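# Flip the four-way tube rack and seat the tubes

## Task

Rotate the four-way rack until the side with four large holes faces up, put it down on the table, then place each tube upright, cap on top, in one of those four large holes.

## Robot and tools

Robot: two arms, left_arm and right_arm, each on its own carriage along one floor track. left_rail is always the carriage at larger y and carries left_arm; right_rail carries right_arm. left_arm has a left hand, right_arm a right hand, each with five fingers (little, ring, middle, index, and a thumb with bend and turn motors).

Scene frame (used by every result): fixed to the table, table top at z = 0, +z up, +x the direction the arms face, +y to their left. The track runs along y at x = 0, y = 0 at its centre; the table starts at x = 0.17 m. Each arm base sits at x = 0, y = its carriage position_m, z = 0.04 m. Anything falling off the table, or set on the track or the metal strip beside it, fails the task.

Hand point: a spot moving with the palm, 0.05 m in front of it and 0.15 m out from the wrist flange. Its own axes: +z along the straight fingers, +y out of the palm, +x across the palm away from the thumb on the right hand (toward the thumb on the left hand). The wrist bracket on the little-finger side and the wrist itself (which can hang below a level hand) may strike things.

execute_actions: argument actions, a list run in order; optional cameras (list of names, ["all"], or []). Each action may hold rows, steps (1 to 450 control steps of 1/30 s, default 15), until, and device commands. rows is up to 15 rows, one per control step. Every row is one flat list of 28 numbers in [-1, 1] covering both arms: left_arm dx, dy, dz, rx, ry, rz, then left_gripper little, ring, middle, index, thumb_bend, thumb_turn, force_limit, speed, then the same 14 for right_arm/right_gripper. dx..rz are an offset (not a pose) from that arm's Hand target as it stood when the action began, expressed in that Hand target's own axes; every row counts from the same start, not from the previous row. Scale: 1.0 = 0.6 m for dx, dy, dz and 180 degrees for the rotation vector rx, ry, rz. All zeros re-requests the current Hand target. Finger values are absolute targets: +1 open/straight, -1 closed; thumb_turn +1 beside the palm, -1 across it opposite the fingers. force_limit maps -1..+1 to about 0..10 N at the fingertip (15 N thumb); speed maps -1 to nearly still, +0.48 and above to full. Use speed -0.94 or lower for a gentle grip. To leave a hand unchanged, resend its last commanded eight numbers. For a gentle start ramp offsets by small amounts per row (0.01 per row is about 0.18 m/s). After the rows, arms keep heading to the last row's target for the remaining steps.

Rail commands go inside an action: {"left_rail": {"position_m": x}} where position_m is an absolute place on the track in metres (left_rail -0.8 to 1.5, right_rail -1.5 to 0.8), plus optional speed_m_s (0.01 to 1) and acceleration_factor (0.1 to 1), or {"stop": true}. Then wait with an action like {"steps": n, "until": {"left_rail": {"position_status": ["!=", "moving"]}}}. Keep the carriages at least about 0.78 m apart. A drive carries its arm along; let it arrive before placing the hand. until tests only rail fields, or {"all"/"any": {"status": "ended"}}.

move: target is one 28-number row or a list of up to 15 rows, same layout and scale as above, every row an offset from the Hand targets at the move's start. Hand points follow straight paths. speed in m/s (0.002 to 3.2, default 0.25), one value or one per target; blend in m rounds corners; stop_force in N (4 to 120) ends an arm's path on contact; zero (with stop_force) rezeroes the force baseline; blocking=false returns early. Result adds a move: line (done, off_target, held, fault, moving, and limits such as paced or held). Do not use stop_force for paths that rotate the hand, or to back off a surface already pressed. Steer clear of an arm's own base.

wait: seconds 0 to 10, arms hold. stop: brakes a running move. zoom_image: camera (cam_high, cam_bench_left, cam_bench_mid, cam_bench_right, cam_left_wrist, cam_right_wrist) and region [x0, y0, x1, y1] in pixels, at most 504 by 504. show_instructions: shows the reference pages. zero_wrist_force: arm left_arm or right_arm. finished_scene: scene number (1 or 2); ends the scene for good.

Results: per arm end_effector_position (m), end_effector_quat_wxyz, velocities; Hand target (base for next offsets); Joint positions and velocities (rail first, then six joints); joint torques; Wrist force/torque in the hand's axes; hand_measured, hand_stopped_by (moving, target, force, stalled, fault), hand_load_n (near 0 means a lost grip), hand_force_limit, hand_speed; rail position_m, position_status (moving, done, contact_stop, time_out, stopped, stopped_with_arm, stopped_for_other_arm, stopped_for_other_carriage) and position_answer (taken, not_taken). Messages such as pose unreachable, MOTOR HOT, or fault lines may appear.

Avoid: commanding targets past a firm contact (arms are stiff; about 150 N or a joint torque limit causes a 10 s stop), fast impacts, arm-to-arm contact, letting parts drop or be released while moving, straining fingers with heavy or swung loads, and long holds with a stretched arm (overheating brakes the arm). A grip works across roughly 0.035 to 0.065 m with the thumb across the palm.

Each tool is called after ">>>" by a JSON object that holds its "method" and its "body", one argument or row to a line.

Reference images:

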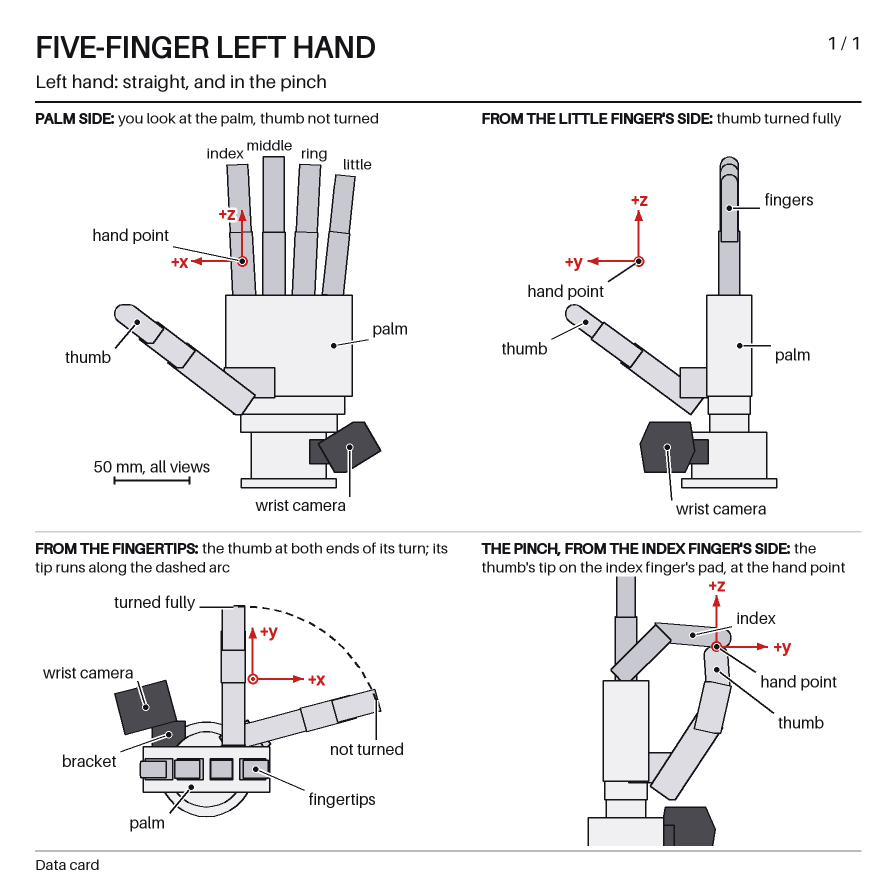

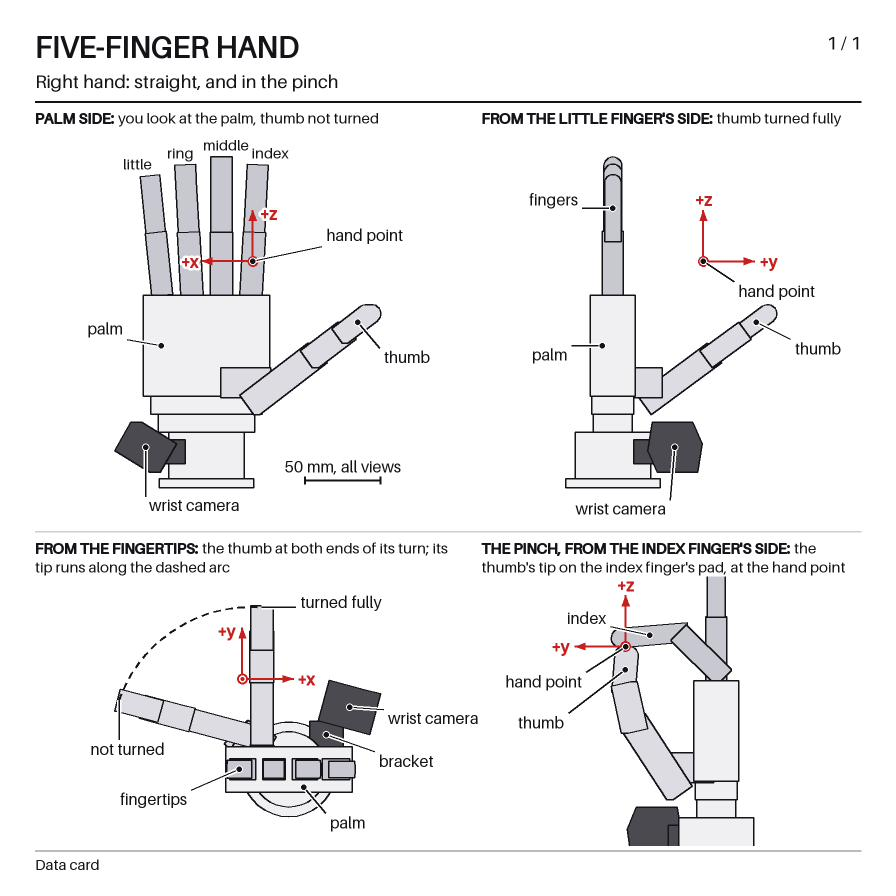

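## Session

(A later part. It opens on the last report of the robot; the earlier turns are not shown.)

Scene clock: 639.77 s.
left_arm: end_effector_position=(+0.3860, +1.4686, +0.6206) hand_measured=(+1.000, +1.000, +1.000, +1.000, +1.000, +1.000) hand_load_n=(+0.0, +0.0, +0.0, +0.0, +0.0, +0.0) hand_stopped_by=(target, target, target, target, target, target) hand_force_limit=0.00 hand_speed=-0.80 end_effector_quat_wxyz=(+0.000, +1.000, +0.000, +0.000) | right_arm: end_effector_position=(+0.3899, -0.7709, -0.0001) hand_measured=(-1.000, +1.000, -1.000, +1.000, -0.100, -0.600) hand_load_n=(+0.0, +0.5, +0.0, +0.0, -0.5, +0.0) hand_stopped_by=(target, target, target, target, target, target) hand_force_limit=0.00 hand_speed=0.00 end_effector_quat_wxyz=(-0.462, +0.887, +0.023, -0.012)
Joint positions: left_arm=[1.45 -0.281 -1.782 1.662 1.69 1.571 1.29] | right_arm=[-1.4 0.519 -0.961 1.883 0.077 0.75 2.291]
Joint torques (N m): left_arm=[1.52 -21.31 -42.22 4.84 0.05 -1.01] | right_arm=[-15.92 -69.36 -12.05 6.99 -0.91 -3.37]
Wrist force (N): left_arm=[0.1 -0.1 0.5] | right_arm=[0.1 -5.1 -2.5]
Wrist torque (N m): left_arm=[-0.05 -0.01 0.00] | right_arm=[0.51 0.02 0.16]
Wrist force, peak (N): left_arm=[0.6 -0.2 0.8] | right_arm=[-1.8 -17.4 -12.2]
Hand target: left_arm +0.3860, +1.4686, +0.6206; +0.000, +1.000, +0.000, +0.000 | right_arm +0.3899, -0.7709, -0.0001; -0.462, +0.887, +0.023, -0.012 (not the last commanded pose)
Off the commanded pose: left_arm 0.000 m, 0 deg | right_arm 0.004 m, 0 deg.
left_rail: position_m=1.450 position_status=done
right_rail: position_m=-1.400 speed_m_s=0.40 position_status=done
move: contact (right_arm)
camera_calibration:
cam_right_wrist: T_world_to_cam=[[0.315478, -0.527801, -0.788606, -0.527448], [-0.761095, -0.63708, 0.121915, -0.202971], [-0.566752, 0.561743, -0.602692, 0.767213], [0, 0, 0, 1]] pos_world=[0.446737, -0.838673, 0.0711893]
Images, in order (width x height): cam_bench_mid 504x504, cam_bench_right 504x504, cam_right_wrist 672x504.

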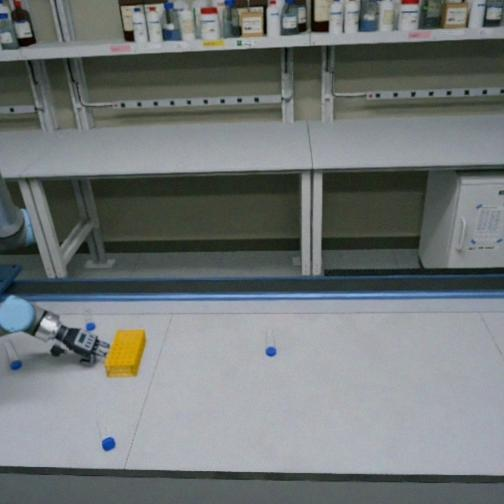

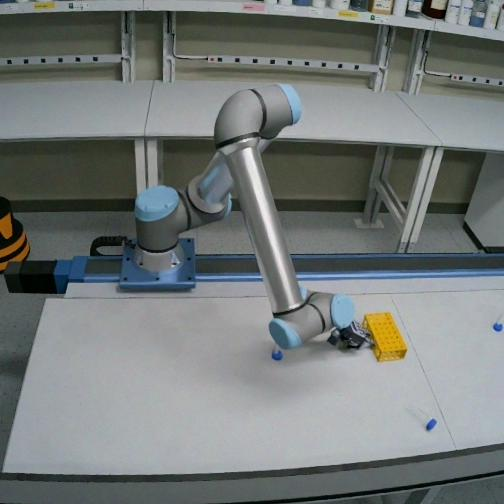

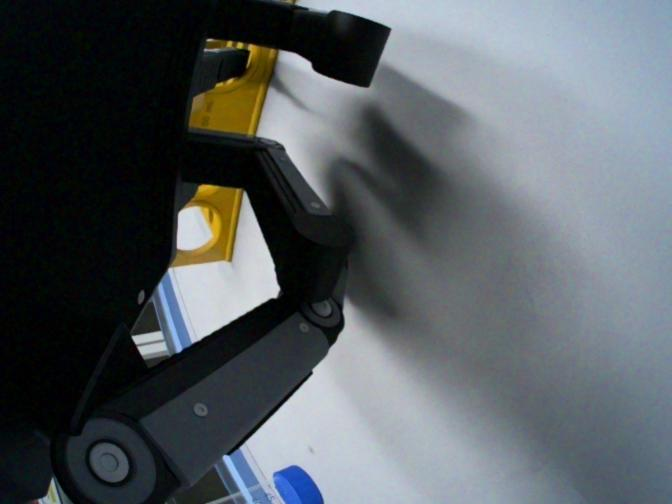

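>>> {"method": "move", "body": {
  "target": [
    [0,0,0,0,0,0,1,1,1,1,1,1,0,-0.8,0,-0.0131,-0.0336,0,0,0,-1,1,-1,1,-0.1,-0.6,0,0],
    [0,0,0,0,0,0,1,1,1,1,1,1,0,-0.8,0.0015,-0.0212,0.0207,0,0,0,-1,1,-1,1,-0.1,-0.6,0,0]
  ],
  "speed": 0.05,
  "cameras": ["cam_right_wrist", "cam_bench_right", "cam_bench_mid"]
}}

>>> {"method": "zoom_image", "body": {
  "camera": "cam_bench_right",
  "region": [270, 280, 420, 380]
}}

>>> {"method": "zoom_image", "body": {
  "camera": "cam_right_wrist",
  "region": [170, 0, 370, 180]
}}

Scene clock: 668.53 s.
left_arm: end_effector_position=(+0.3860, +1.4686, +0.6206) hand_measured=(+1.000, +1.000, +1.000, +1.000, +1.000, +1.000) hand_load_n=(+0.0, +0.0, +0.5, +0.0, +0.0, +0.0) hand_stopped_by=(target, target, target, target, target, target) hand_force_limit=0.00 hand_speed=-0.80 end_effector_quat_wxyz=(+0.000, +1.000, +0.000, +0.000) | right_arm: end_effector_position=(+0.3899, -0.7536, +0.0033) hand_measured=(-1.000, +1.000, -1.000, +1.000, -0.100, -0.600) hand_load_n=(+0.0, +0.0, +0.0, -0.5, +0.0, +0.0) hand_stopped_by=(target, target, target, target, target, target) hand_force_limit=0.00 hand_speed=0.00 end_effector_quat_wxyz=(-0.462, +0.887, +0.023, -0.012)
Joint positions: left_arm=[1.45 -0.281 -1.782 1.662 1.69 1.571 1.29] | right_arm=[-1.4 0.544 -0.956 1.858 0.076 0.764 2.321]
Joint torques (N m): left_arm=[-0.27 -18.87 -42.34 4.79 0.37 -0.97] | right_arm=[17.28 -58.3 -32.44 -1.4 1.02 3.72]
Wrist force (N): left_arm=[0.4 0.3 0.3] | right_arm=[-0.2 1.7 -0.6]
Wrist torque (N m): left_arm=[0.02 -0.05 0.01] | right_arm=[0.15 0.08 0.03]
Wrist force, peak (N): left_arm=[0.9 0.6 0.6] | right_arm=[0.0 -5.3 -2.7]
Hand target: left_arm +0.3860, +1.4686, +0.6206; +0.000, +1.000, +0.000, +0.000 | right_arm +0.3899, -0.7534, +0.0032; -0.462, +0.887, +0.023, -0.012
Off the commanded pose: left_arm 0.000 m, 0 deg | right_arm 0.000 m, 0 deg.
left_rail: position_m=1.450 position_status=done
right_rail: position_m=-1.400 speed_m_s=0.40 position_status=done
move: done
camera_calibration:
cam_right_wrist: T_world_to_cam=[[0.315519, -0.527768, -0.788612, -0.515627], [-0.761078, -0.637109, 0.121873, -0.192392], [-0.566752, 0.561742, -0.602693, 0.759543], [0, 0, 0, 1]] pos_world=[0.446737, -0.821373, 0.0745892]
Images, in order (width x height): cam_bench_mid 504x504, cam_bench_right 504x504, cam_right_wrist 672x504.

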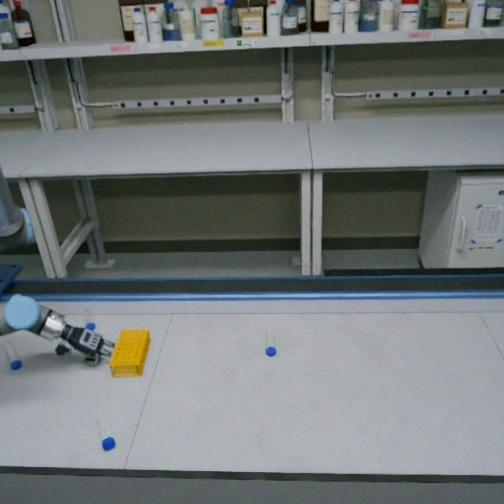

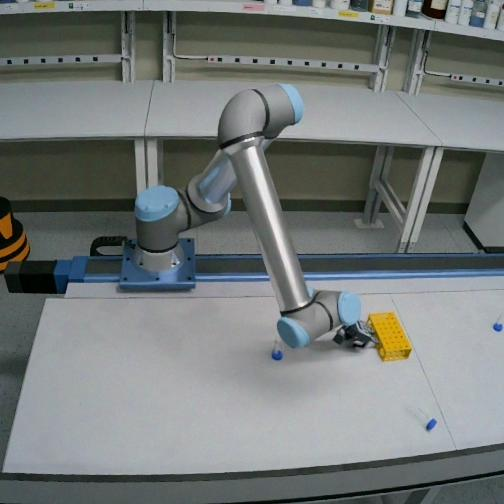

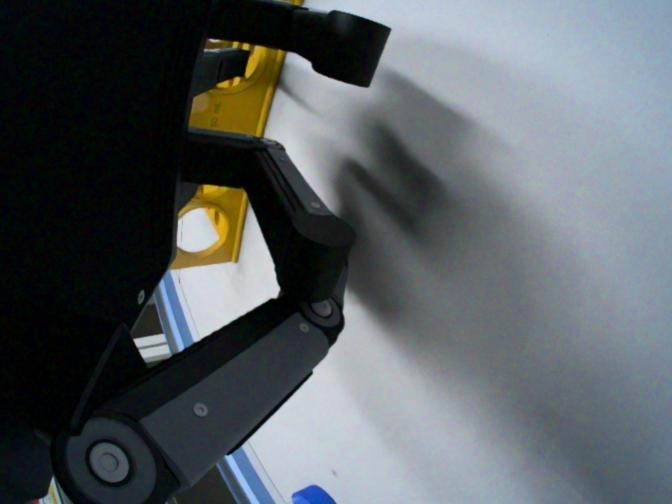

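Scaled by 3.360 from the camera's 504x504 image, which has a finer 720x720 frame.

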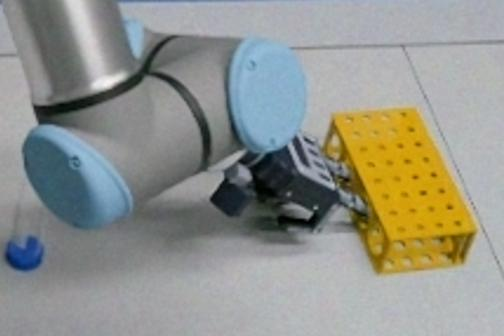

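Scaled by 2.520 from the camera's 672x504 image, which has a finer 960x720 frame.

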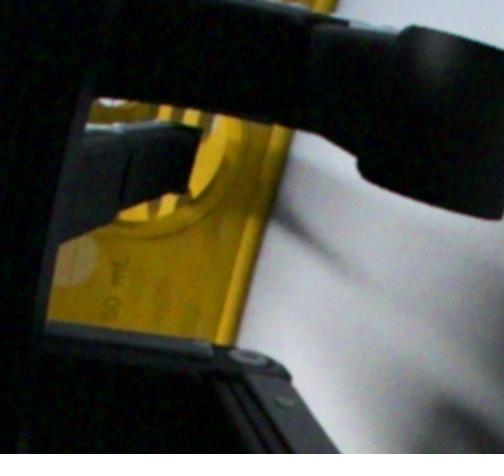

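>>> {"method": "zoom_image", "body": {
  "camera": "cam_bench_right",
  "region": [330, 300, 420, 370]
}}

>>> {"method": "zoom_image", "body": {
  "camera": "cam_bench_mid",
  "region": [60, 315, 160, 385]
}}

Scaled by 5.600 from the camera's 504x504 image, which has a finer 720x720 frame.

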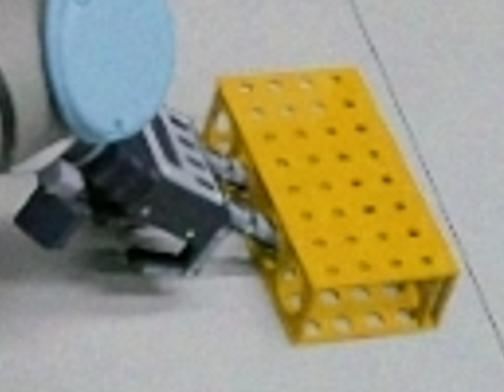

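Scaled by 5.040 from the camera's 504x504 image, which has a finer 720x720 frame.

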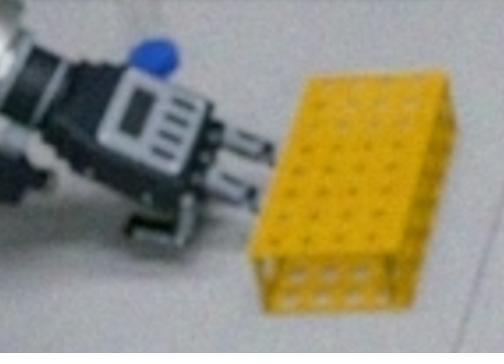

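>>> {"method": "move", "body": {
  "target": [
    [0,0,0,0,0,0,1,1,1,1,1,1,0,-0.8,0,-0.0428,-0.0237,-0.0556,0,0,-1,1,-1,1,-0.1,-0.6,0,0],
    [0,0,0,0,0,0,1,1,1,1,1,1,0,-0.8,0,-0.0892,-0.0395,-0.1111,0,0,-1,1,-1,1,-0.1,-0.6,0,0]
  ],
  "speed": 0.06,
  "blend": 0.01,
  "cameras": ["cam_right_wrist", "cam_bench_right", "cam_bench_mid"]
}}

>>> {"method": "zoom_image", "body": {
  "camera": "cam_bench_right",
  "region": [310, 290, 420, 370]
}}

Scene clock: 747.97 s.
left_arm: end_effector_position=(+0.3860, +1.4686, +0.6206) hand_measured=(+1.000, +1.000, +1.000, +1.000, +1.000, +1.000) hand_load_n=(+0.0, +0.0, +0.0, +0.0, +0.0, +0.0) hand_stopped_by=(target, target, target, target, target, target) hand_force_limit=0.00 hand_speed=-0.80 end_effector_quat_wxyz=(+0.000, +1.000, +0.000, +0.000) | right_arm: end_effector_position=(+0.3893, -0.7422, +0.0606) hand_measured=(-1.000, +1.000, -1.000, +1.000, -0.100, -0.600) hand_load_n=(+0.0, -0.5, +0.0, +0.0, +0.0, +0.0) hand_stopped_by=(target, target, target, target, target, target) hand_force_limit=0.00 hand_speed=0.00 end_effector_quat_wxyz=(-0.301, +0.953, +0.025, -0.008)
Joint positions: left_arm=[1.45 -0.281 -1.782 1.662 1.69 1.571 1.29] | right_arm=[-1.4 0.666 -0.964 1.657 0.494 1.082 2.28]
Joint torques (N m): left_arm=[1.51 -19.75 -42.68 4.99 -0.04 -1.11] | right_arm=[15.13 -62.34 -38.65 7.31 1.12 3.68]
Wrist force (N): left_arm=[0.5 0.1 0.5] | right_arm=[-0.2 1.3 -0.5]
Wrist torque (N m): left_arm=[-0.02 -0.06 0.01] | right_arm=[0.11 0.03 0.11]
Wrist force, peak (N): left_arm=[0.5 0.5 1.0] | right_arm=[-0.4 2.1 -0.5]
Hand target: left_arm +0.3860, +1.4686, +0.6206; +0.000, +1.000, +0.000, +0.000 | right_arm +0.3893, -0.7422, +0.0607; -0.301, +0.953, +0.025, -0.008
Off the commanded pose: left_arm 0.000 m, 0 deg | right_arm 0.000 m, 0 deg.
left_rail: position_m=1.450 position_status=done
right_rail: position_m=-1.400 speed_m_s=0.40 position_status=done
move: done
camera_calibration:
cam_right_wrist: T_world_to_cam=[[0.328052, -0.764235, -0.555272, -0.658668], [-0.765223, -0.559647, 0.318166, -0.145344], [-0.55391, 0.320531, -0.768403, 0.613329], [0, 0, 0, 1]] pos_world=[0.444586, -0.781309, 0.151788]
Images, in order (width x height): cam_bench_mid 504x504, cam_bench_right 504x504, cam_right_wrist 672x504.

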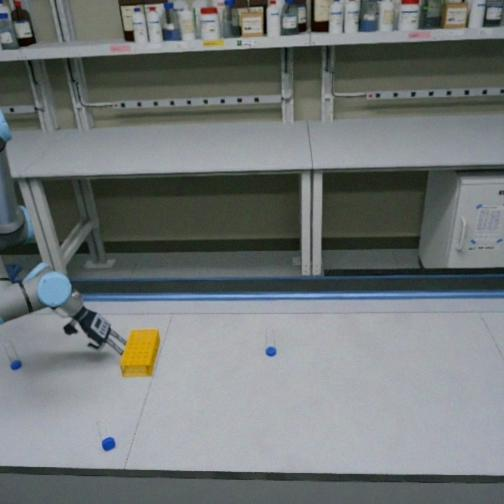

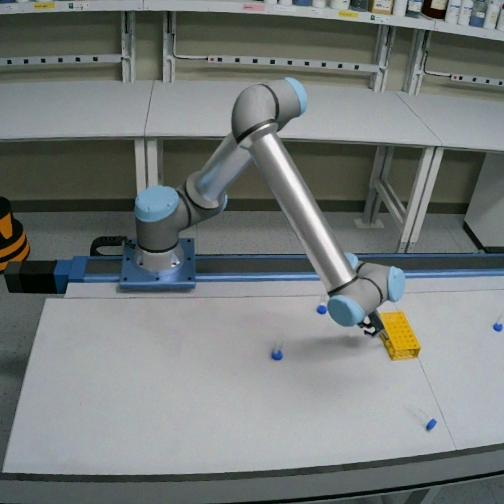

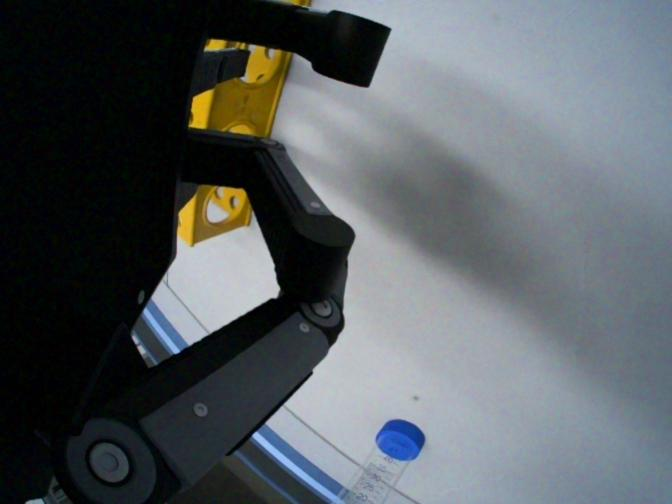

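Scaled by 4.582 from the camera's 504x504 image, which has a finer 720x720 frame.

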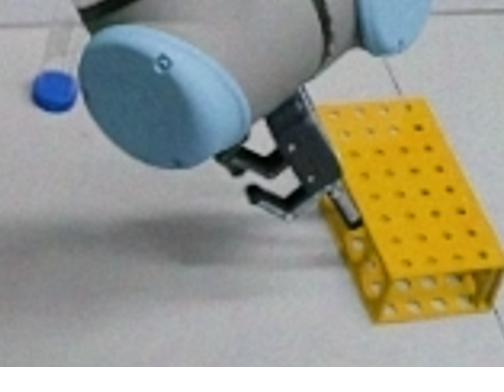

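>>> {"method": "zoom_image", "body": {
  "camera": "cam_right_wrist",
  "region": [160, 0, 360, 260]
}}

>>> {"method": "zoom_image", "body": {
  "camera": "cam_bench_mid",
  "region": [60, 300, 170, 390]
}}

Scaled by 1.938 from the camera's 672x504 image, which has a finer 960x720 frame.

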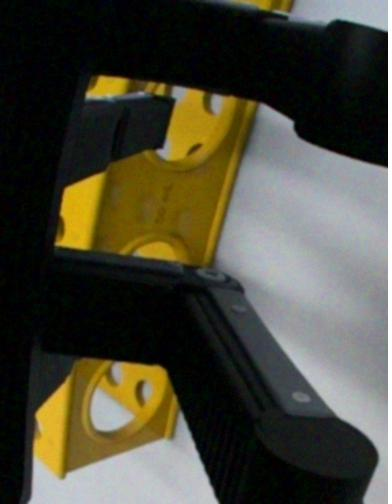

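Scaled by 4.582 from the camera's 504x504 image, which has a finer 720x720 frame.

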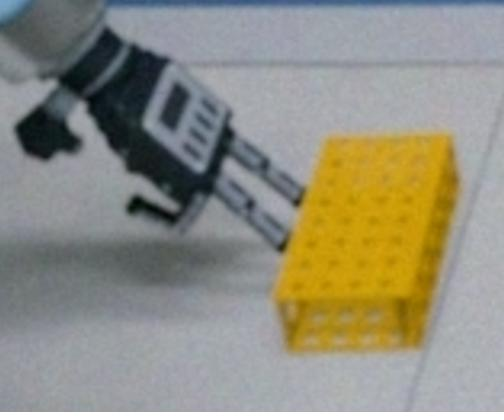

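>>> {"method": "move", "body": {
  "target": [0,0,0,0,0,0,1,1,1,1,1,1,0,-0.8,-0.005,-0.1573,-0.3984,0,0,0,-1,1,-1,1,-0.1,-0.6,0,0],
  "speed": 0.35
}}

>>> {"method": "execute_actions", "body": {
  "actions": [
    {"right_rail": {"position_m": -0.6}, "steps": 150, "until": {"right_rail": {"position_status": ["!=", "moving"]}}}
  ]
}}

Scene clock: 913.93 s.
left_arm: end_effector_position=(+0.3860, +1.4686, +0.6206) hand_measured=(+1.000, +1.000, +1.000, +1.000, +1.000, +1.000) hand_load_n=(+0.0, +0.0, +0.0, +0.0, +0.0, +0.0) hand_stopped_by=(target, target, target, target, target, target) hand_force_limit=0.00 hand_speed=-0.80 end_effector_quat_wxyz=(+0.000, +1.000, +0.000, +0.000) | right_arm: end_effector_position=(+0.3895, -0.8020, +0.3104) hand_measured=(-1.000, +1.000, -1.000, +1.000, -0.100, -0.600) hand_load_n=(+0.0, +0.0, +0.0, +0.0, +0.0, +0.0) hand_stopped_by=(target, target, target, target, target, target) hand_force_limit=0.00 hand_speed=0.00 end_effector_quat_wxyz=(-0.301, +0.953, +0.025, -0.008)
Joint positions: left_arm=[1.45 -0.281 -1.782 1.662 1.69 1.571 1.29] | right_arm=[-1.4 0.591 -1.23 1.576 0.88 1.056 2.201]
Joint torques (N m): left_arm=[1.58 -22.62 -43.23 5.22 0.18 -1.63] | right_arm=[-14.65 -67.63 -44.12 6.75 -2.8 -3.78]
Wrist force (N): left_arm=[0.0 0.1 0.7] | right_arm=[-0.3 1.0 -0.8]
Wrist torque (N m): left_arm=[-0.03 0.03 0.00] | right_arm=[0.18 0.10 0.25]
Wrist force, peak (N): left_arm=[0.4 0.7 0.9] | right_arm=[-0.4 0.8 -2.3]
Hand target: left_arm +0.3860, +1.4686, +0.6206; +0.000, +1.000, +0.000, +0.000 | right_arm +0.3895, -0.8021, +0.3106; -0.301, +0.953, +0.025, -0.008
Off the commanded pose: left_arm 0.000 m, 0 deg | right_arm 0.000 m, 0 deg.
left_rail: position_m=1.450 position_status=done
right_rail: position_m=-1.400 speed_m_s=0.40 position_status=done
move: done

Scene clock: 917.77 s.
left_arm: end_effector_position=(+0.3860, +1.4686, +0.6206) hand_measured=(+1.000, +1.000, +1.000, +1.000, +1.000, +1.000) hand_load_n=(+0.0, +0.0, +0.0, +0.0, +0.0, +0.5) hand_stopped_by=(target, target, target, target, target, target) hand_force_limit=0.00 hand_speed=-0.80 end_effector_quat_wxyz=(+0.000, +1.000, +0.000, +0.000) | right_arm: end_effector_position=(+0.3895, -0.0021, +0.3106) hand_measured=(-1.000, +1.000, -1.000, +1.000, -0.100, -0.600) hand_load_n=(+0.0, +0.0, +0.0, +0.0, +0.0, +0.0) hand_stopped_by=(target, target, target, target, target, target) hand_force_limit=0.00 hand_speed=0.00 end_effector_quat_wxyz=(-0.301, +0.953, +0.025, -0.008)
Joint positions: left_arm=[1.45 -0.281 -1.782 1.662 1.69 1.571 1.29] | right_arm=[-0.6 0.591 -1.23 1.576 0.88 1.056 2.201]
Joint torques (N m): left_arm=[0.4 -21.18 -42.28 5.04 0.12 -1.14] | right_arm=[-11.32 -65.83 -40.82 5.71 -1.21 -3.75]
Wrist force (N): left_arm=[0.5 0.3 0.4] | right_arm=[-0.3 1.2 -0.4]
Wrist torque (N m): left_arm=[0.02 -0.06 0.01] | right_arm=[0.18 0.08 0.26]
Wrist force, peak (N): left_arm=[0.4 0.3 1.1] | right_arm=[-0.3 1.4 -1.2]
Hand target: left_arm +0.3860, +1.4686, +0.6206; +0.000, +1.000, +0.000, +0.000 | right_arm +0.3895, -0.0021, +0.3106; -0.301, +0.953, +0.025, -0.008
Off the commanded pose: left_arm 0.000 m, 0 deg | right_arm 0.000 m, 0 deg.
left_rail: position_m=1.450 position_status=done
right_rail: position_m=-0.600 speed_m_s=0.40 position_status=done

>>> {"method": "move", "body": {
  "target": [
    [0,0,0,0,0,0,1,1,1,1,1,1,0,-0.8,0.007,0.18,-0.13,-0.1944,0,0,-1,1,-1,1,-0.1,-0.6,0,0],
    [0,0,0,0,0,0,1,1,1,1,1,1,0,-0.8,0.0145,0.365,-0.256,-0.1522,-0.1522,-0.4829,-1,1,-1,1,-0.1,-0.6,0,0],
    [0,0,0,0,0,0,1,1,1,1,1,1,0,-0.8,0.0217,0.548,-0.384,0,-0.3007,-0.9537,-1,1,-1,1,-0.1,-0.6,0,0]
  ],
  "speed": 0.5,
  "blend": 0.05,
  "cameras": ["cam_right_wrist", "cam_bench_right", "cam_bench_mid"]
}}

Scene clock: 932.63 s.
left_arm: end_effector_position=(+0.3860, +1.4686, +0.6206) hand_measured=(+1.000, +1.000, +1.000, +1.000, +1.000, +1.000) hand_load_n=(+0.0, +0.0, +0.0, -0.5, +0.0, +0.0) hand_stopped_by=(target, target, target, target, target, target) hand_force_limit=0.00 hand_speed=-0.80 end_effector_quat_wxyz=(+0.000, +1.000, +0.000, +0.000) | right_arm: end_effector_position=(+0.4237, -0.4023, +0.3107) hand_measured=(-1.000, +1.000, -1.000, +1.000, -0.100, -0.600) hand_load_n=(+0.0, +0.0, +0.0, +0.0, +0.0, +0.0) hand_stopped_by=(target, target, target, target, target, target) hand_force_limit=0.00 hand_speed=0.00 end_effector_quat_wxyz=(+0.000, -0.026, +1.000, +0.000)
Joint positions: left_arm=[1.45 -0.281 -1.782 1.662 1.69 1.571 1.29] | right_arm=[-0.6 -0.098 -1.588 2.051 1.107 1.571 -1.722]
Joint torques (N m): left_arm=[0.92 -21.3 -41.95 5.26 0.05 -1.64] | right_arm=[-13.82 -22 -42.95 7.77 -1.9 -3.79]
Wrist force (N): left_arm=[0.2 0.3 0.3] | right_arm=[-0.4 0.2 0.1]
Wrist torque (N m): left_arm=[0.02 -0.02 0.00] | right_arm=[0.08 0.05 0.17]
Wrist force, peak (N): left_arm=[0.5 0.7 0.8] | right_arm=[-0.2 1.4 -0.8]
Hand target: left_arm +0.3860, +1.4686, +0.6206; +0.000, +1.000, +0.000, +0.000 | right_arm +0.4237, -0.4023, +0.3107; +0.000, -0.026, +1.000, +0.000
Off the commanded pose: left_arm 0.000 m, 0 deg | right_arm 0.000 m, 0 deg.
left_rail: position_m=1.450 position_status=done
right_rail: position_m=-0.600 speed_m_s=0.40 position_status=done
move: done
camera_calibration:
cam_right_wrist: T_world_to_cam=[[-0.337137, 0.941431, -0.00681619, 0.526251], [0.779872, 0.283322, 0.558148, -0.398408], [0.527389, 0.182856, -0.829713, 0.221163], [0, 0, 0, 1]] pos_world=[0.371487, -0.422993, 0.409459]
Images, in order (width x height): cam_bench_mid 504x504, cam_bench_right 504x504, cam_right_wrist 672x504.

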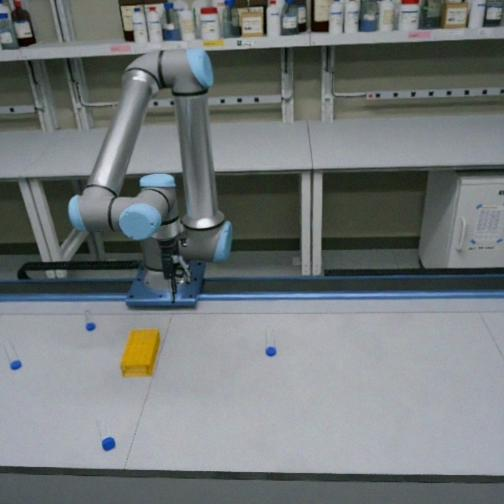

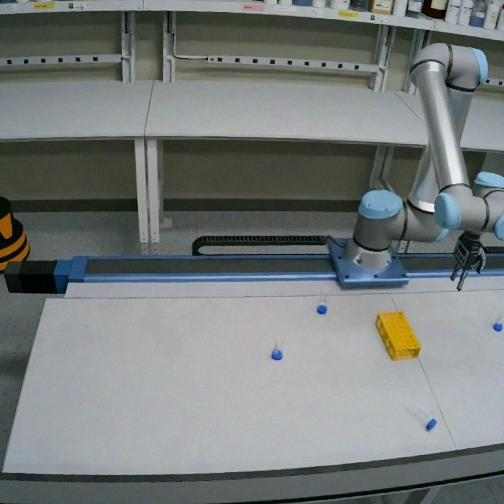

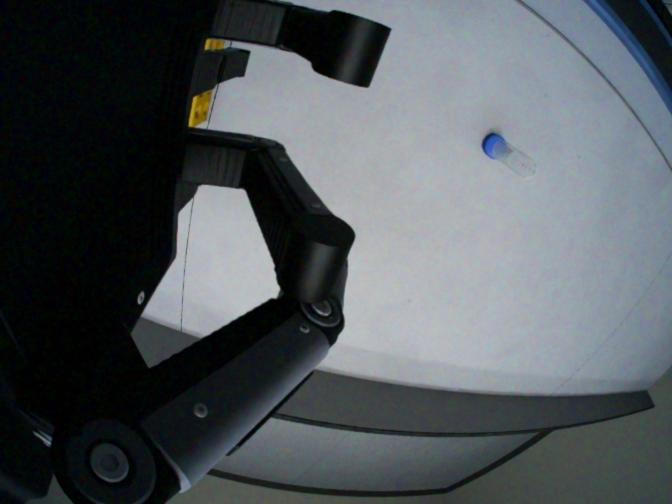

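>>> {"method": "move", "body": {
  "target": [0,0,0,0,0,0,1,1,1,1,1,1,0,-0.8,0.0347,-0.629,0.1833,0,0,0,-1,0,-1,0,1,-0.8,0,0],
  "speed": 0.35,
  "cameras": ["cam_right_wrist", "cam_bench_right", "cam_bench_mid"]
}}

>>> {"method": "zoom_image", "body": {
  "camera": "cam_bench_mid",
  "region": [60, 260, 180, 390]
}}

>>> {"method": "zoom_image", "body": {
  "camera": "cam_bench_right",
  "region": [310, 250, 430, 370]
}}

>>> {"method": "zoom_image", "body": {
  "camera": "cam_right_wrist",
  "region": [130, 0, 430, 220]
}}

Scene clock: 949.37 s.
left_arm: end_effector_position=(+0.3860, +1.4686, +0.6206) hand_measured=(+1.000, +1.000, +1.000, +1.000, +1.000, +1.000) hand_load_n=(+0.0, +0.0, +0.0, +0.0, +0.0, +0.0) hand_stopped_by=(target, target, target, target, target, target) hand_force_limit=0.00 hand_speed=-0.80 end_effector_quat_wxyz=(+0.000, +1.000, +0.000, +0.000) | right_arm: end_effector_position=(+0.4229, -0.7801, +0.2007) hand_measured=(-1.000, +0.000, -1.000, +0.000, +1.000, -0.784) hand_load_n=(+0.0, +0.0, +0.0, +0.0, -0.5, +0.0) hand_stopped_by=(target, target, target, target, target, force) hand_force_limit=0.00 hand_speed=0.00 end_effector_quat_wxyz=(+0.000, -0.026, +1.000, +0.000)
Joint positions: left_arm=[1.45 -0.281 -1.782 1.662 1.69 1.571 1.29] | right_arm=[-0.6 -0.934 -1.402 2.077 0.897 1.571 -2.558]
Joint torques (N m): left_arm=[2.6 -20.93 -42.87 5.58 -0.12 -1.82] | right_arm=[-14.68 -32.75 -37.19 -0.17 -1.8 -2.89]
Wrist force (N): left_arm=[0.1 -0.1 0.4] | right_arm=[-0.5 0.2 -0.8]
Wrist torque (N m): left_arm=[-0.03 -0.01 0.00] | right_arm=[0.16 0.12 0.17]
Wrist force, peak (N): left_arm=[0.5 0.8 0.0] | right_arm=[-0.8 1.6 -0.6]
Hand target: left_arm +0.3860, +1.4686, +0.6206; +0.000, +1.000, +0.000, +0.000 | right_arm +0.4229, -0.7803, +0.2006; +0.000, -0.026, +1.000, +0.000
Off the commanded pose: left_arm 0.000 m, 0 deg | right_arm 0.000 m, 0 deg.
left_rail: position_m=1.450 position_status=done
right_rail: position_m=-0.600 speed_m_s=0.40 position_status=done
move: done
camera_calibration:
cam_right_wrist: T_world_to_cam=[[-0.337286, 0.941377, -0.00680913, 0.880915], [0.77984, 0.283446, 0.558128, -0.229232], [0.527339, 0.182939, -0.829727, 0.199487], [0, 0, 0, 1]] pos_world=[0.370688, -0.800792, 0.299459]
Images, in order (width x height): cam_bench_mid 504x504, cam_bench_right 504x504, cam_right_wrist 672x504.

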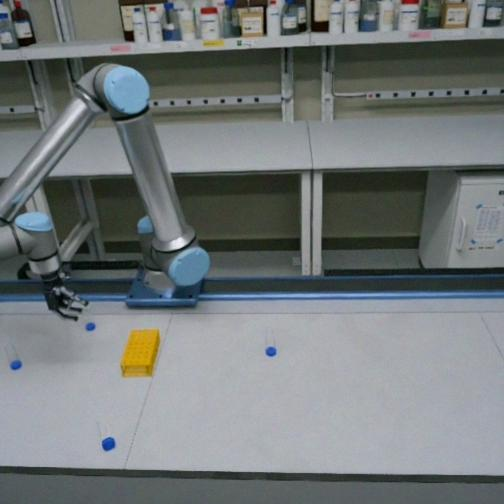

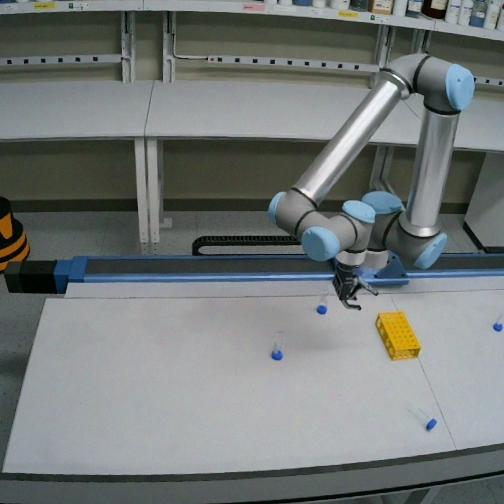

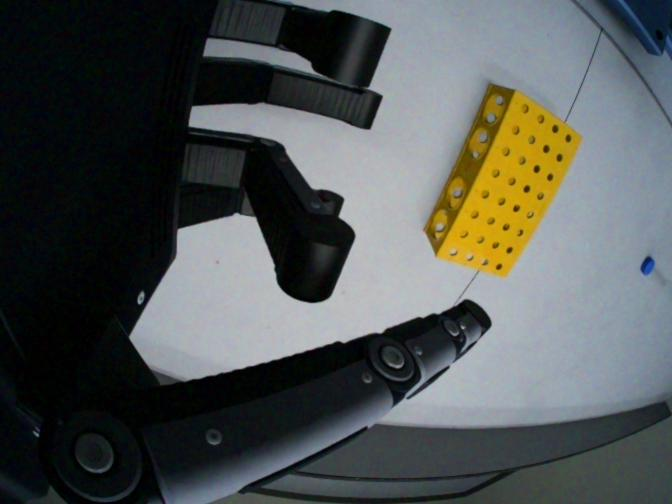

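Scaled by 3.877 from the camera's 504x504 image, which has a finer 720x720 frame.

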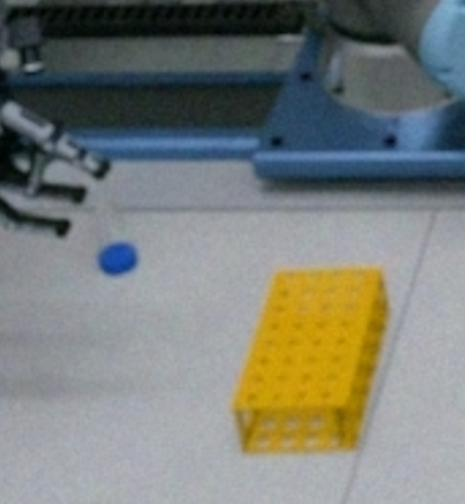

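Scaled by 4.200 from the camera's 504x504 image, which has a finer 720x720 frame.

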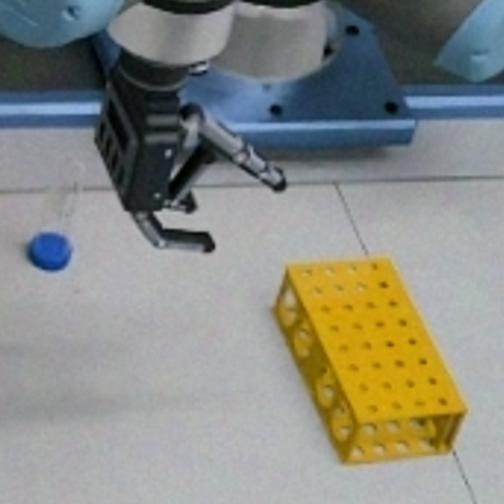

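Scaled by 1.680 from the camera's 672x504 image, which has a finer 960x720 frame.

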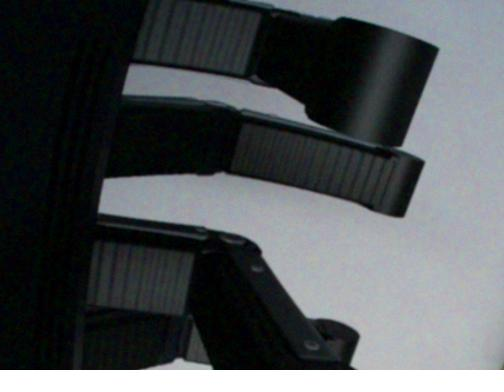

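>>> {"method": "zoom_image", "body": {
  "camera": "cam_right_wrist",
  "region": [410, 70, 590, 290]
}}

Scaled by 2.291 from the camera's 672x504 image, which has a finer 960x720 frame.

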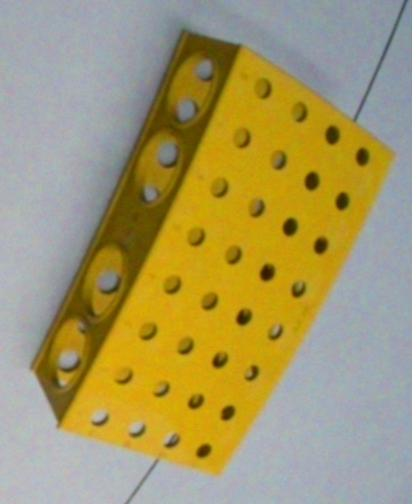

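>>> {"method": "move", "body": {
  "target": [0,0,0,0,0,0,1,1,1,1,1,1,0,-0.8,-0.046,0.1233,0.1833,0,0,0,0,-1,-1,0,1,-0.8,0,0],
  "speed": 0.2,
  "cameras": ["cam_right_wrist", "cam_bench_right", "cam_bench_mid"]
}}

>>> {"method": "zoom_image", "body": {
  "camera": "cam_bench_mid",
  "region": [60, 290, 170, 390]
}}

>>> {"method": "zoom_image", "body": {
  "camera": "cam_bench_right",
  "region": [330, 280, 430, 370]
}}

>>> {"method": "zoom_image", "body": {
  "camera": "cam_right_wrist",
  "region": [200, 0, 500, 300]
}}

Scene clock: 995.53 s.
left_arm: end_effector_position=(+0.3860, +1.4686, +0.6206) hand_measured=(+1.000, +1.000, +1.000, +1.000, +1.000, +1.000) hand_load_n=(+0.0, +0.0, +0.0, +0.0, +0.0, +0.0) hand_stopped_by=(target, target, target, target, target, target) hand_force_limit=0.00 hand_speed=-0.80 end_effector_quat_wxyz=(+0.000, +1.000, +0.000, +0.000) | right_arm: end_effector_position=(+0.4465, -0.7050, +0.0908) hand_measured=(+0.000, -1.000, -1.000, +0.000, +1.000, -0.784) hand_load_n=(+0.0, +0.0, +0.0, +0.0, +0.0, +0.0) hand_stopped_by=(target, target, target, target, target, force) hand_force_limit=0.00 hand_speed=0.00 end_effector_quat_wxyz=(+0.000, -0.026, +1.000, +0.000)
Joint positions: left_arm=[1.45 -0.281 -1.782 1.662 1.69 1.571 1.29] | right_arm=[-0.6 -0.775 -1.271 2.172 0.67 1.571 -2.399]
Joint torques (N m): left_arm=[0.77 -22.54 -42.26 5.27 0 -1.96] | right_arm=[14.07 -33.62 -13.68 0.06 2.03 3.1]
Wrist force (N): left_arm=[0.2 -0.2 0.4] | right_arm=[-0.6 0.2 -0.5]
Wrist torque (N m): left_arm=[-0.06 -0.02 0.01] | right_arm=[0.16 0.11 -0.07]
Wrist force, peak (N): left_arm=[0.6 0.3 0.8] | right_arm=[-0.6 -0.8 -1.6]
Hand target: left_arm +0.3860, +1.4686, +0.6206; +0.000, +1.000, +0.000, +0.000 | right_arm +0.4465, -0.7049, +0.0907; +0.000, -0.026, +1.000, +0.000
Off the commanded pose: left_arm 0.000 m, 0 deg | right_arm 0.000 m, 0 deg.
left_rail: position_m=1.450 position_status=done
right_rail: position_m=-0.600 speed_m_s=0.40 position_status=done
move: done
camera_calibration:
cam_right_wrist: T_world_to_cam=[[-0.337334, 0.941361, -0.00672841, 0.81742], [0.779798, 0.283428, 0.558197, -0.207595], [0.527372, 0.183052, -0.829681, 0.0821767], [0, 0, 0, 1]] pos_world=[0.394288, -0.725692, 0.189559]
Images, in order (width x height): cam_bench_mid 504x504, cam_bench_right 504x504, cam_right_wrist 672x504.

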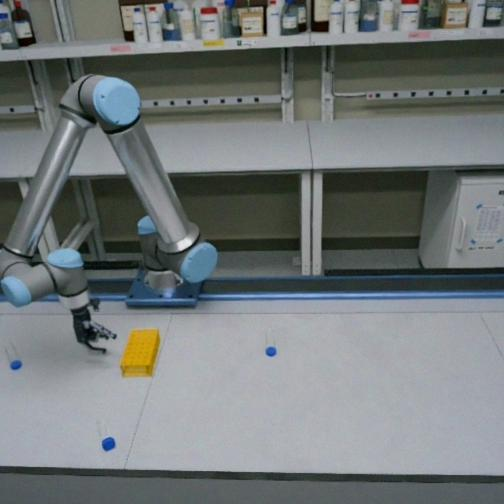

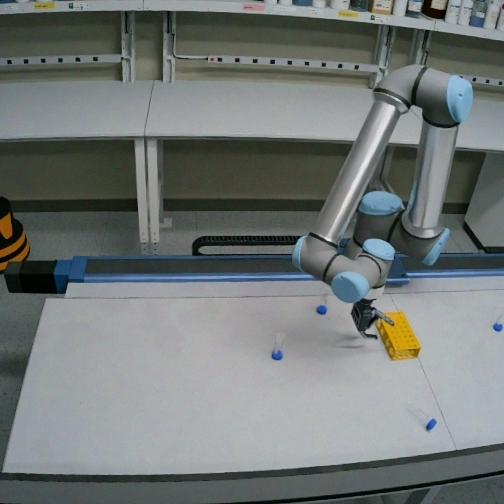

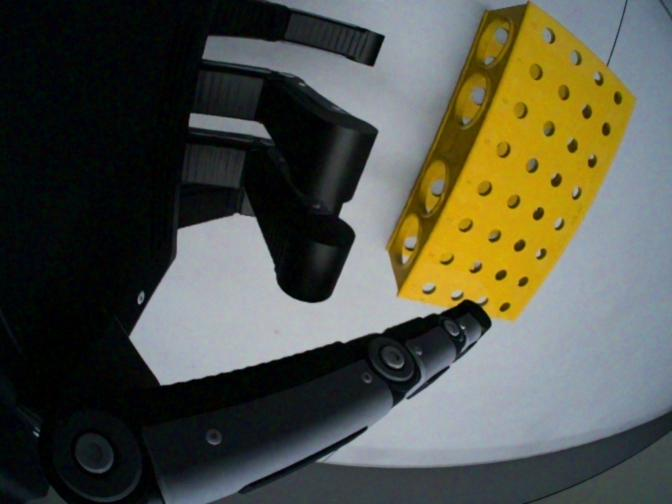

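Scaled by 4.582 from the camera's 504x504 image, which has a finer 720x720 frame.

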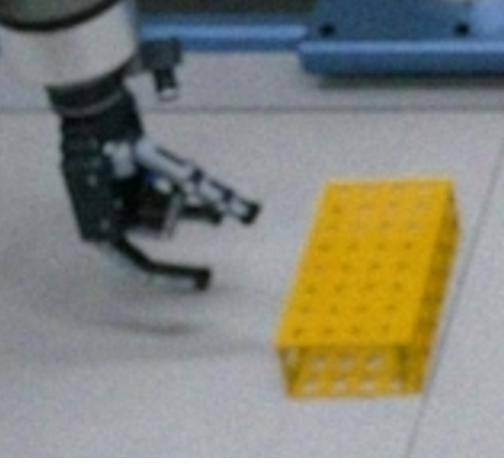

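Scaled by 5.040 from the camera's 504x504 image, which has a finer 720x720 frame.

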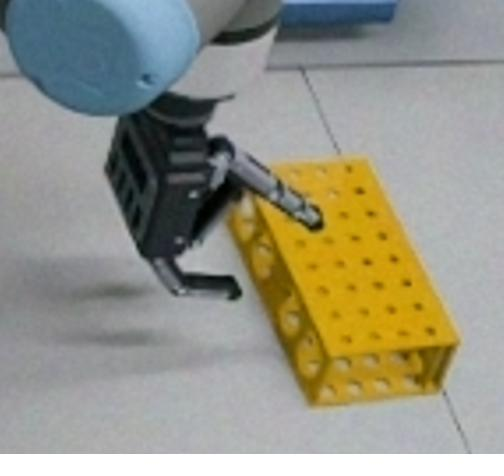

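Scaled by 1.680 from the camera's 672x504 image, which has a finer 960x720 frame.

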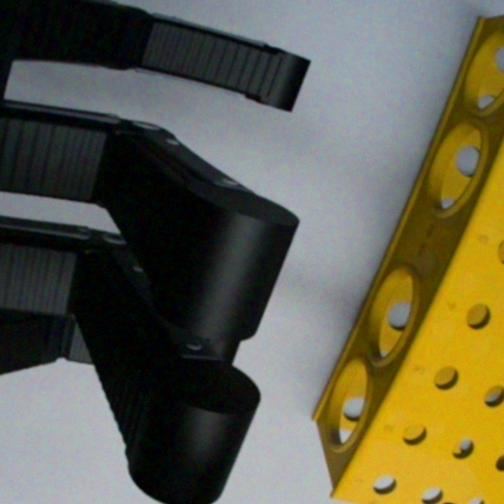

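>>> {"method": "move", "body": {
  "target": [0,0,0,0,0,0,1,1,1,1,1,1,0,-0.8,0.0225,0.001,0.08,0,0,0,0,-1,-1,0,1,-0.8,0,0],
  "speed": 0.1,
  "stop_force": 8
}}

>>> {"method": "move", "body": {
  "target": [0,0,0,0,0,0,1,1,1,1,1,1,0,-0.8,-0.0063,0.1217,0,0,0,0,0,-1,-1,0,1,-0.8,0,0],
  "speed": 0.06,
  "stop_force": 6,
  "cameras": ["cam_right_wrist", "cam_bench_right", "cam_bench_mid"]
}}

>>> {"method": "zoom_image", "body": {
  "camera": "cam_bench_mid",
  "region": [60, 290, 170, 390]
}}

>>> {"method": "zoom_image", "body": {
  "camera": "cam_bench_right",
  "region": [330, 280, 430, 370]
}}

Scene clock: 1040.27 s.
left_arm: end_effector_position=(+0.3860, +1.4686, +0.6206) hand_measured=(+1.000, +1.000, +1.000, +1.000, +1.000, +1.000) hand_load_n=(+0.0, +0.0, +0.0, +0.0, +0.0, +0.0) hand_stopped_by=(target, target, target, target, target, target) hand_force_limit=0.00 hand_speed=-0.80 end_effector_quat_wxyz=(+0.000, +1.000, +0.000, +0.000) | right_arm: end_effector_position=(+0.4330, -0.7050, +0.0427) hand_measured=(+0.000, -1.000, -1.000, +0.000, +1.000, -0.784) hand_load_n=(+0.0, +0.0, +0.0, +0.0, +0.0, +0.0) hand_stopped_by=(target, target, target, target, target, force) hand_force_limit=0.00 hand_speed=0.00 end_effector_quat_wxyz=(+0.000, -0.026, +1.000, +0.000)
Joint positions: left_arm=[1.45 -0.281 -1.782 1.662 1.69 1.571 1.29] | right_arm=[-0.6 -0.799 -1.208 2.217 0.562 1.571 -2.423]
Joint torques (N m): left_arm=[0.44 -21.98 -43.36 5.45 -0.08 -1.89] | right_arm=[-16.16 -35.57 -9.68 0.01 -1.72 -3.51]
Wrist force (N): left_arm=[0.5 0.0 0.3] | right_arm=[-0.6 0.3 -0.5]
Wrist torque (N m): left_arm=[-0.02 -0.06 0.02] | right_arm=[0.16 0.12 0.16]
Wrist force, peak (N): left_arm=[0.4 0.7 0.6] | right_arm=[-0.7 0.4 -1.2]
Hand target: left_arm +0.3860, +1.4686, +0.6206; +0.000, +1.000, +0.000, +0.000 | right_arm +0.4330, -0.7050, +0.0427; +0.000, -0.026, +1.000, +0.000
Off the commanded pose: left_arm 0.000 m, 0 deg | right_arm 0.000 m, 0 deg.
left_rail: position_m=1.450 position_status=done
right_rail: position_m=-0.600 speed_m_s=0.40 position_status=done
move: done

Scene clock: 1042.60 s.
left_arm: end_effector_position=(+0.3860, +1.4686, +0.6206) hand_measured=(+1.000, +1.000, +1.000, +1.000, +1.000, +1.000) hand_load_n=(+0.0, +0.0, -0.5, +0.0, +0.0, +0.0) hand_stopped_by=(target, target, target, target, target, target) hand_force_limit=0.00 hand_speed=-0.80 end_effector_quat_wxyz=(+0.000, +1.000, +0.000, +0.000) | right_arm: end_effector_position=(+0.4329, -0.6319, +0.0427) hand_measured=(+0.000, -1.000, -1.000, +0.000, +1.000, -0.784) hand_load_n=(+0.0, +0.0, +0.0, +0.0, +0.0, +0.0) hand_stopped_by=(target, target, target, target, target, force) hand_force_limit=0.00 hand_speed=0.00 end_effector_quat_wxyz=(+0.000, -0.026, +1.000, +0.000)
Joint positions: left_arm=[1.45 -0.281 -1.782 1.662 1.69 1.571 1.29] | right_arm=[-0.6 -0.659 -1.235 2.262 0.543 1.571 -2.283]
Joint torques (N m): left_arm=[0.58 -21.74 -43.59 5.53 0.02 -1.96] | right_arm=[15.78 -50.8 -9.28 -0.21 1.72 3.39]
Wrist force (N): left_arm=[0.1 0.1 0.5] | right_arm=[-0.5 0.1 -0.7]
Wrist torque (N m): left_arm=[-0.01 0.01 0.00] | right_arm=[0.18 0.15 -0.12]
Wrist force, peak (N): left_arm=[0.5 0.1 0.8] | right_arm=[-0.7 1.0 -0.3]
Hand target: left_arm +0.3860, +1.4686, +0.6206; +0.000, +1.000, +0.000, +0.000 | right_arm +0.4329, -0.6319, +0.0427; +0.000, -0.026, +1.000, +0.000
Off the commanded pose: left_arm 0.000 m, 0 deg | right_arm 0.000 m, 0 deg.
left_rail: position_m=1.450 position_status=done
right_rail: position_m=-0.600 speed_m_s=0.40 position_status=done
move: done
camera_calibration:
cam_right_wrist: T_world_to_cam=[[-0.337334, 0.941361, -0.00672841, 0.743729], [0.779798, 0.283428, 0.558197, -0.190937], [0.527372, 0.183052, -0.829681, 0.0360075], [0, 0, 0, 1]] pos_world=[0.380788, -0.652592, 0.141459]
Images, in order (width x height): cam_bench_mid 504x504, cam_bench_right 504x504, cam_right_wrist 672x504.

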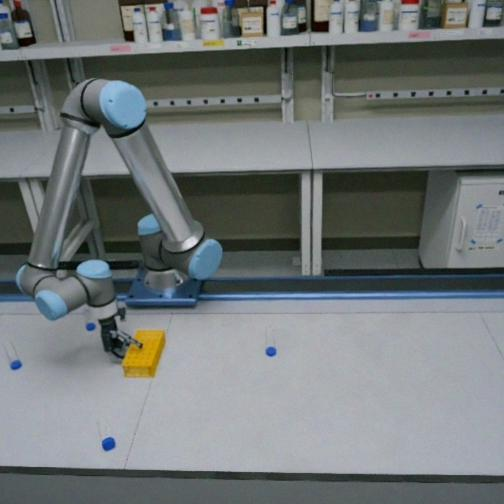

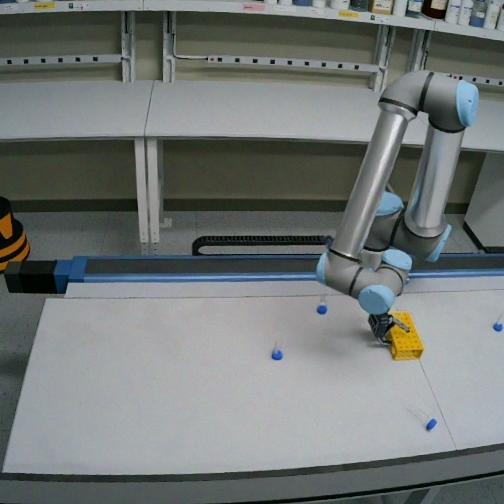

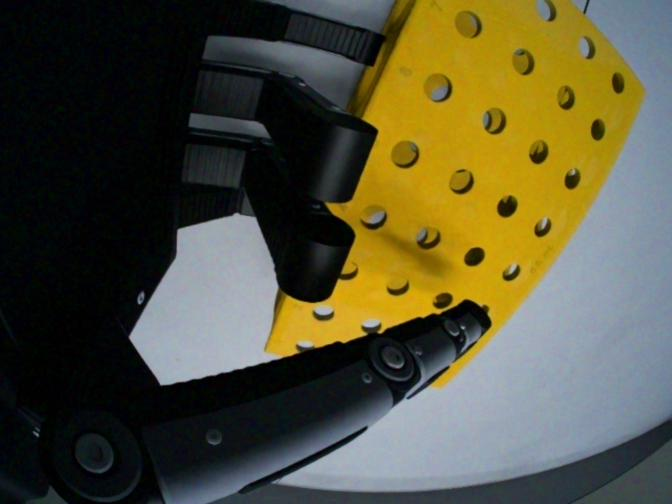

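Scaled by 4.582 from the camera's 504x504 image, which has a finer 720x720 frame.

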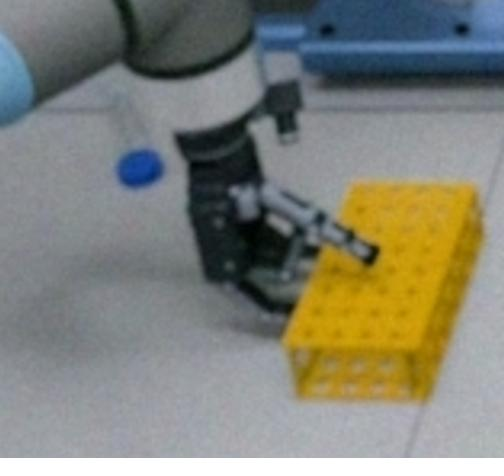

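Scaled by 5.040 from the camera's 504x504 image, which has a finer 720x720 frame.

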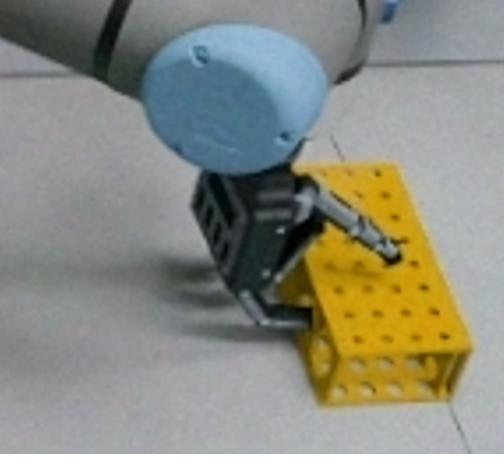

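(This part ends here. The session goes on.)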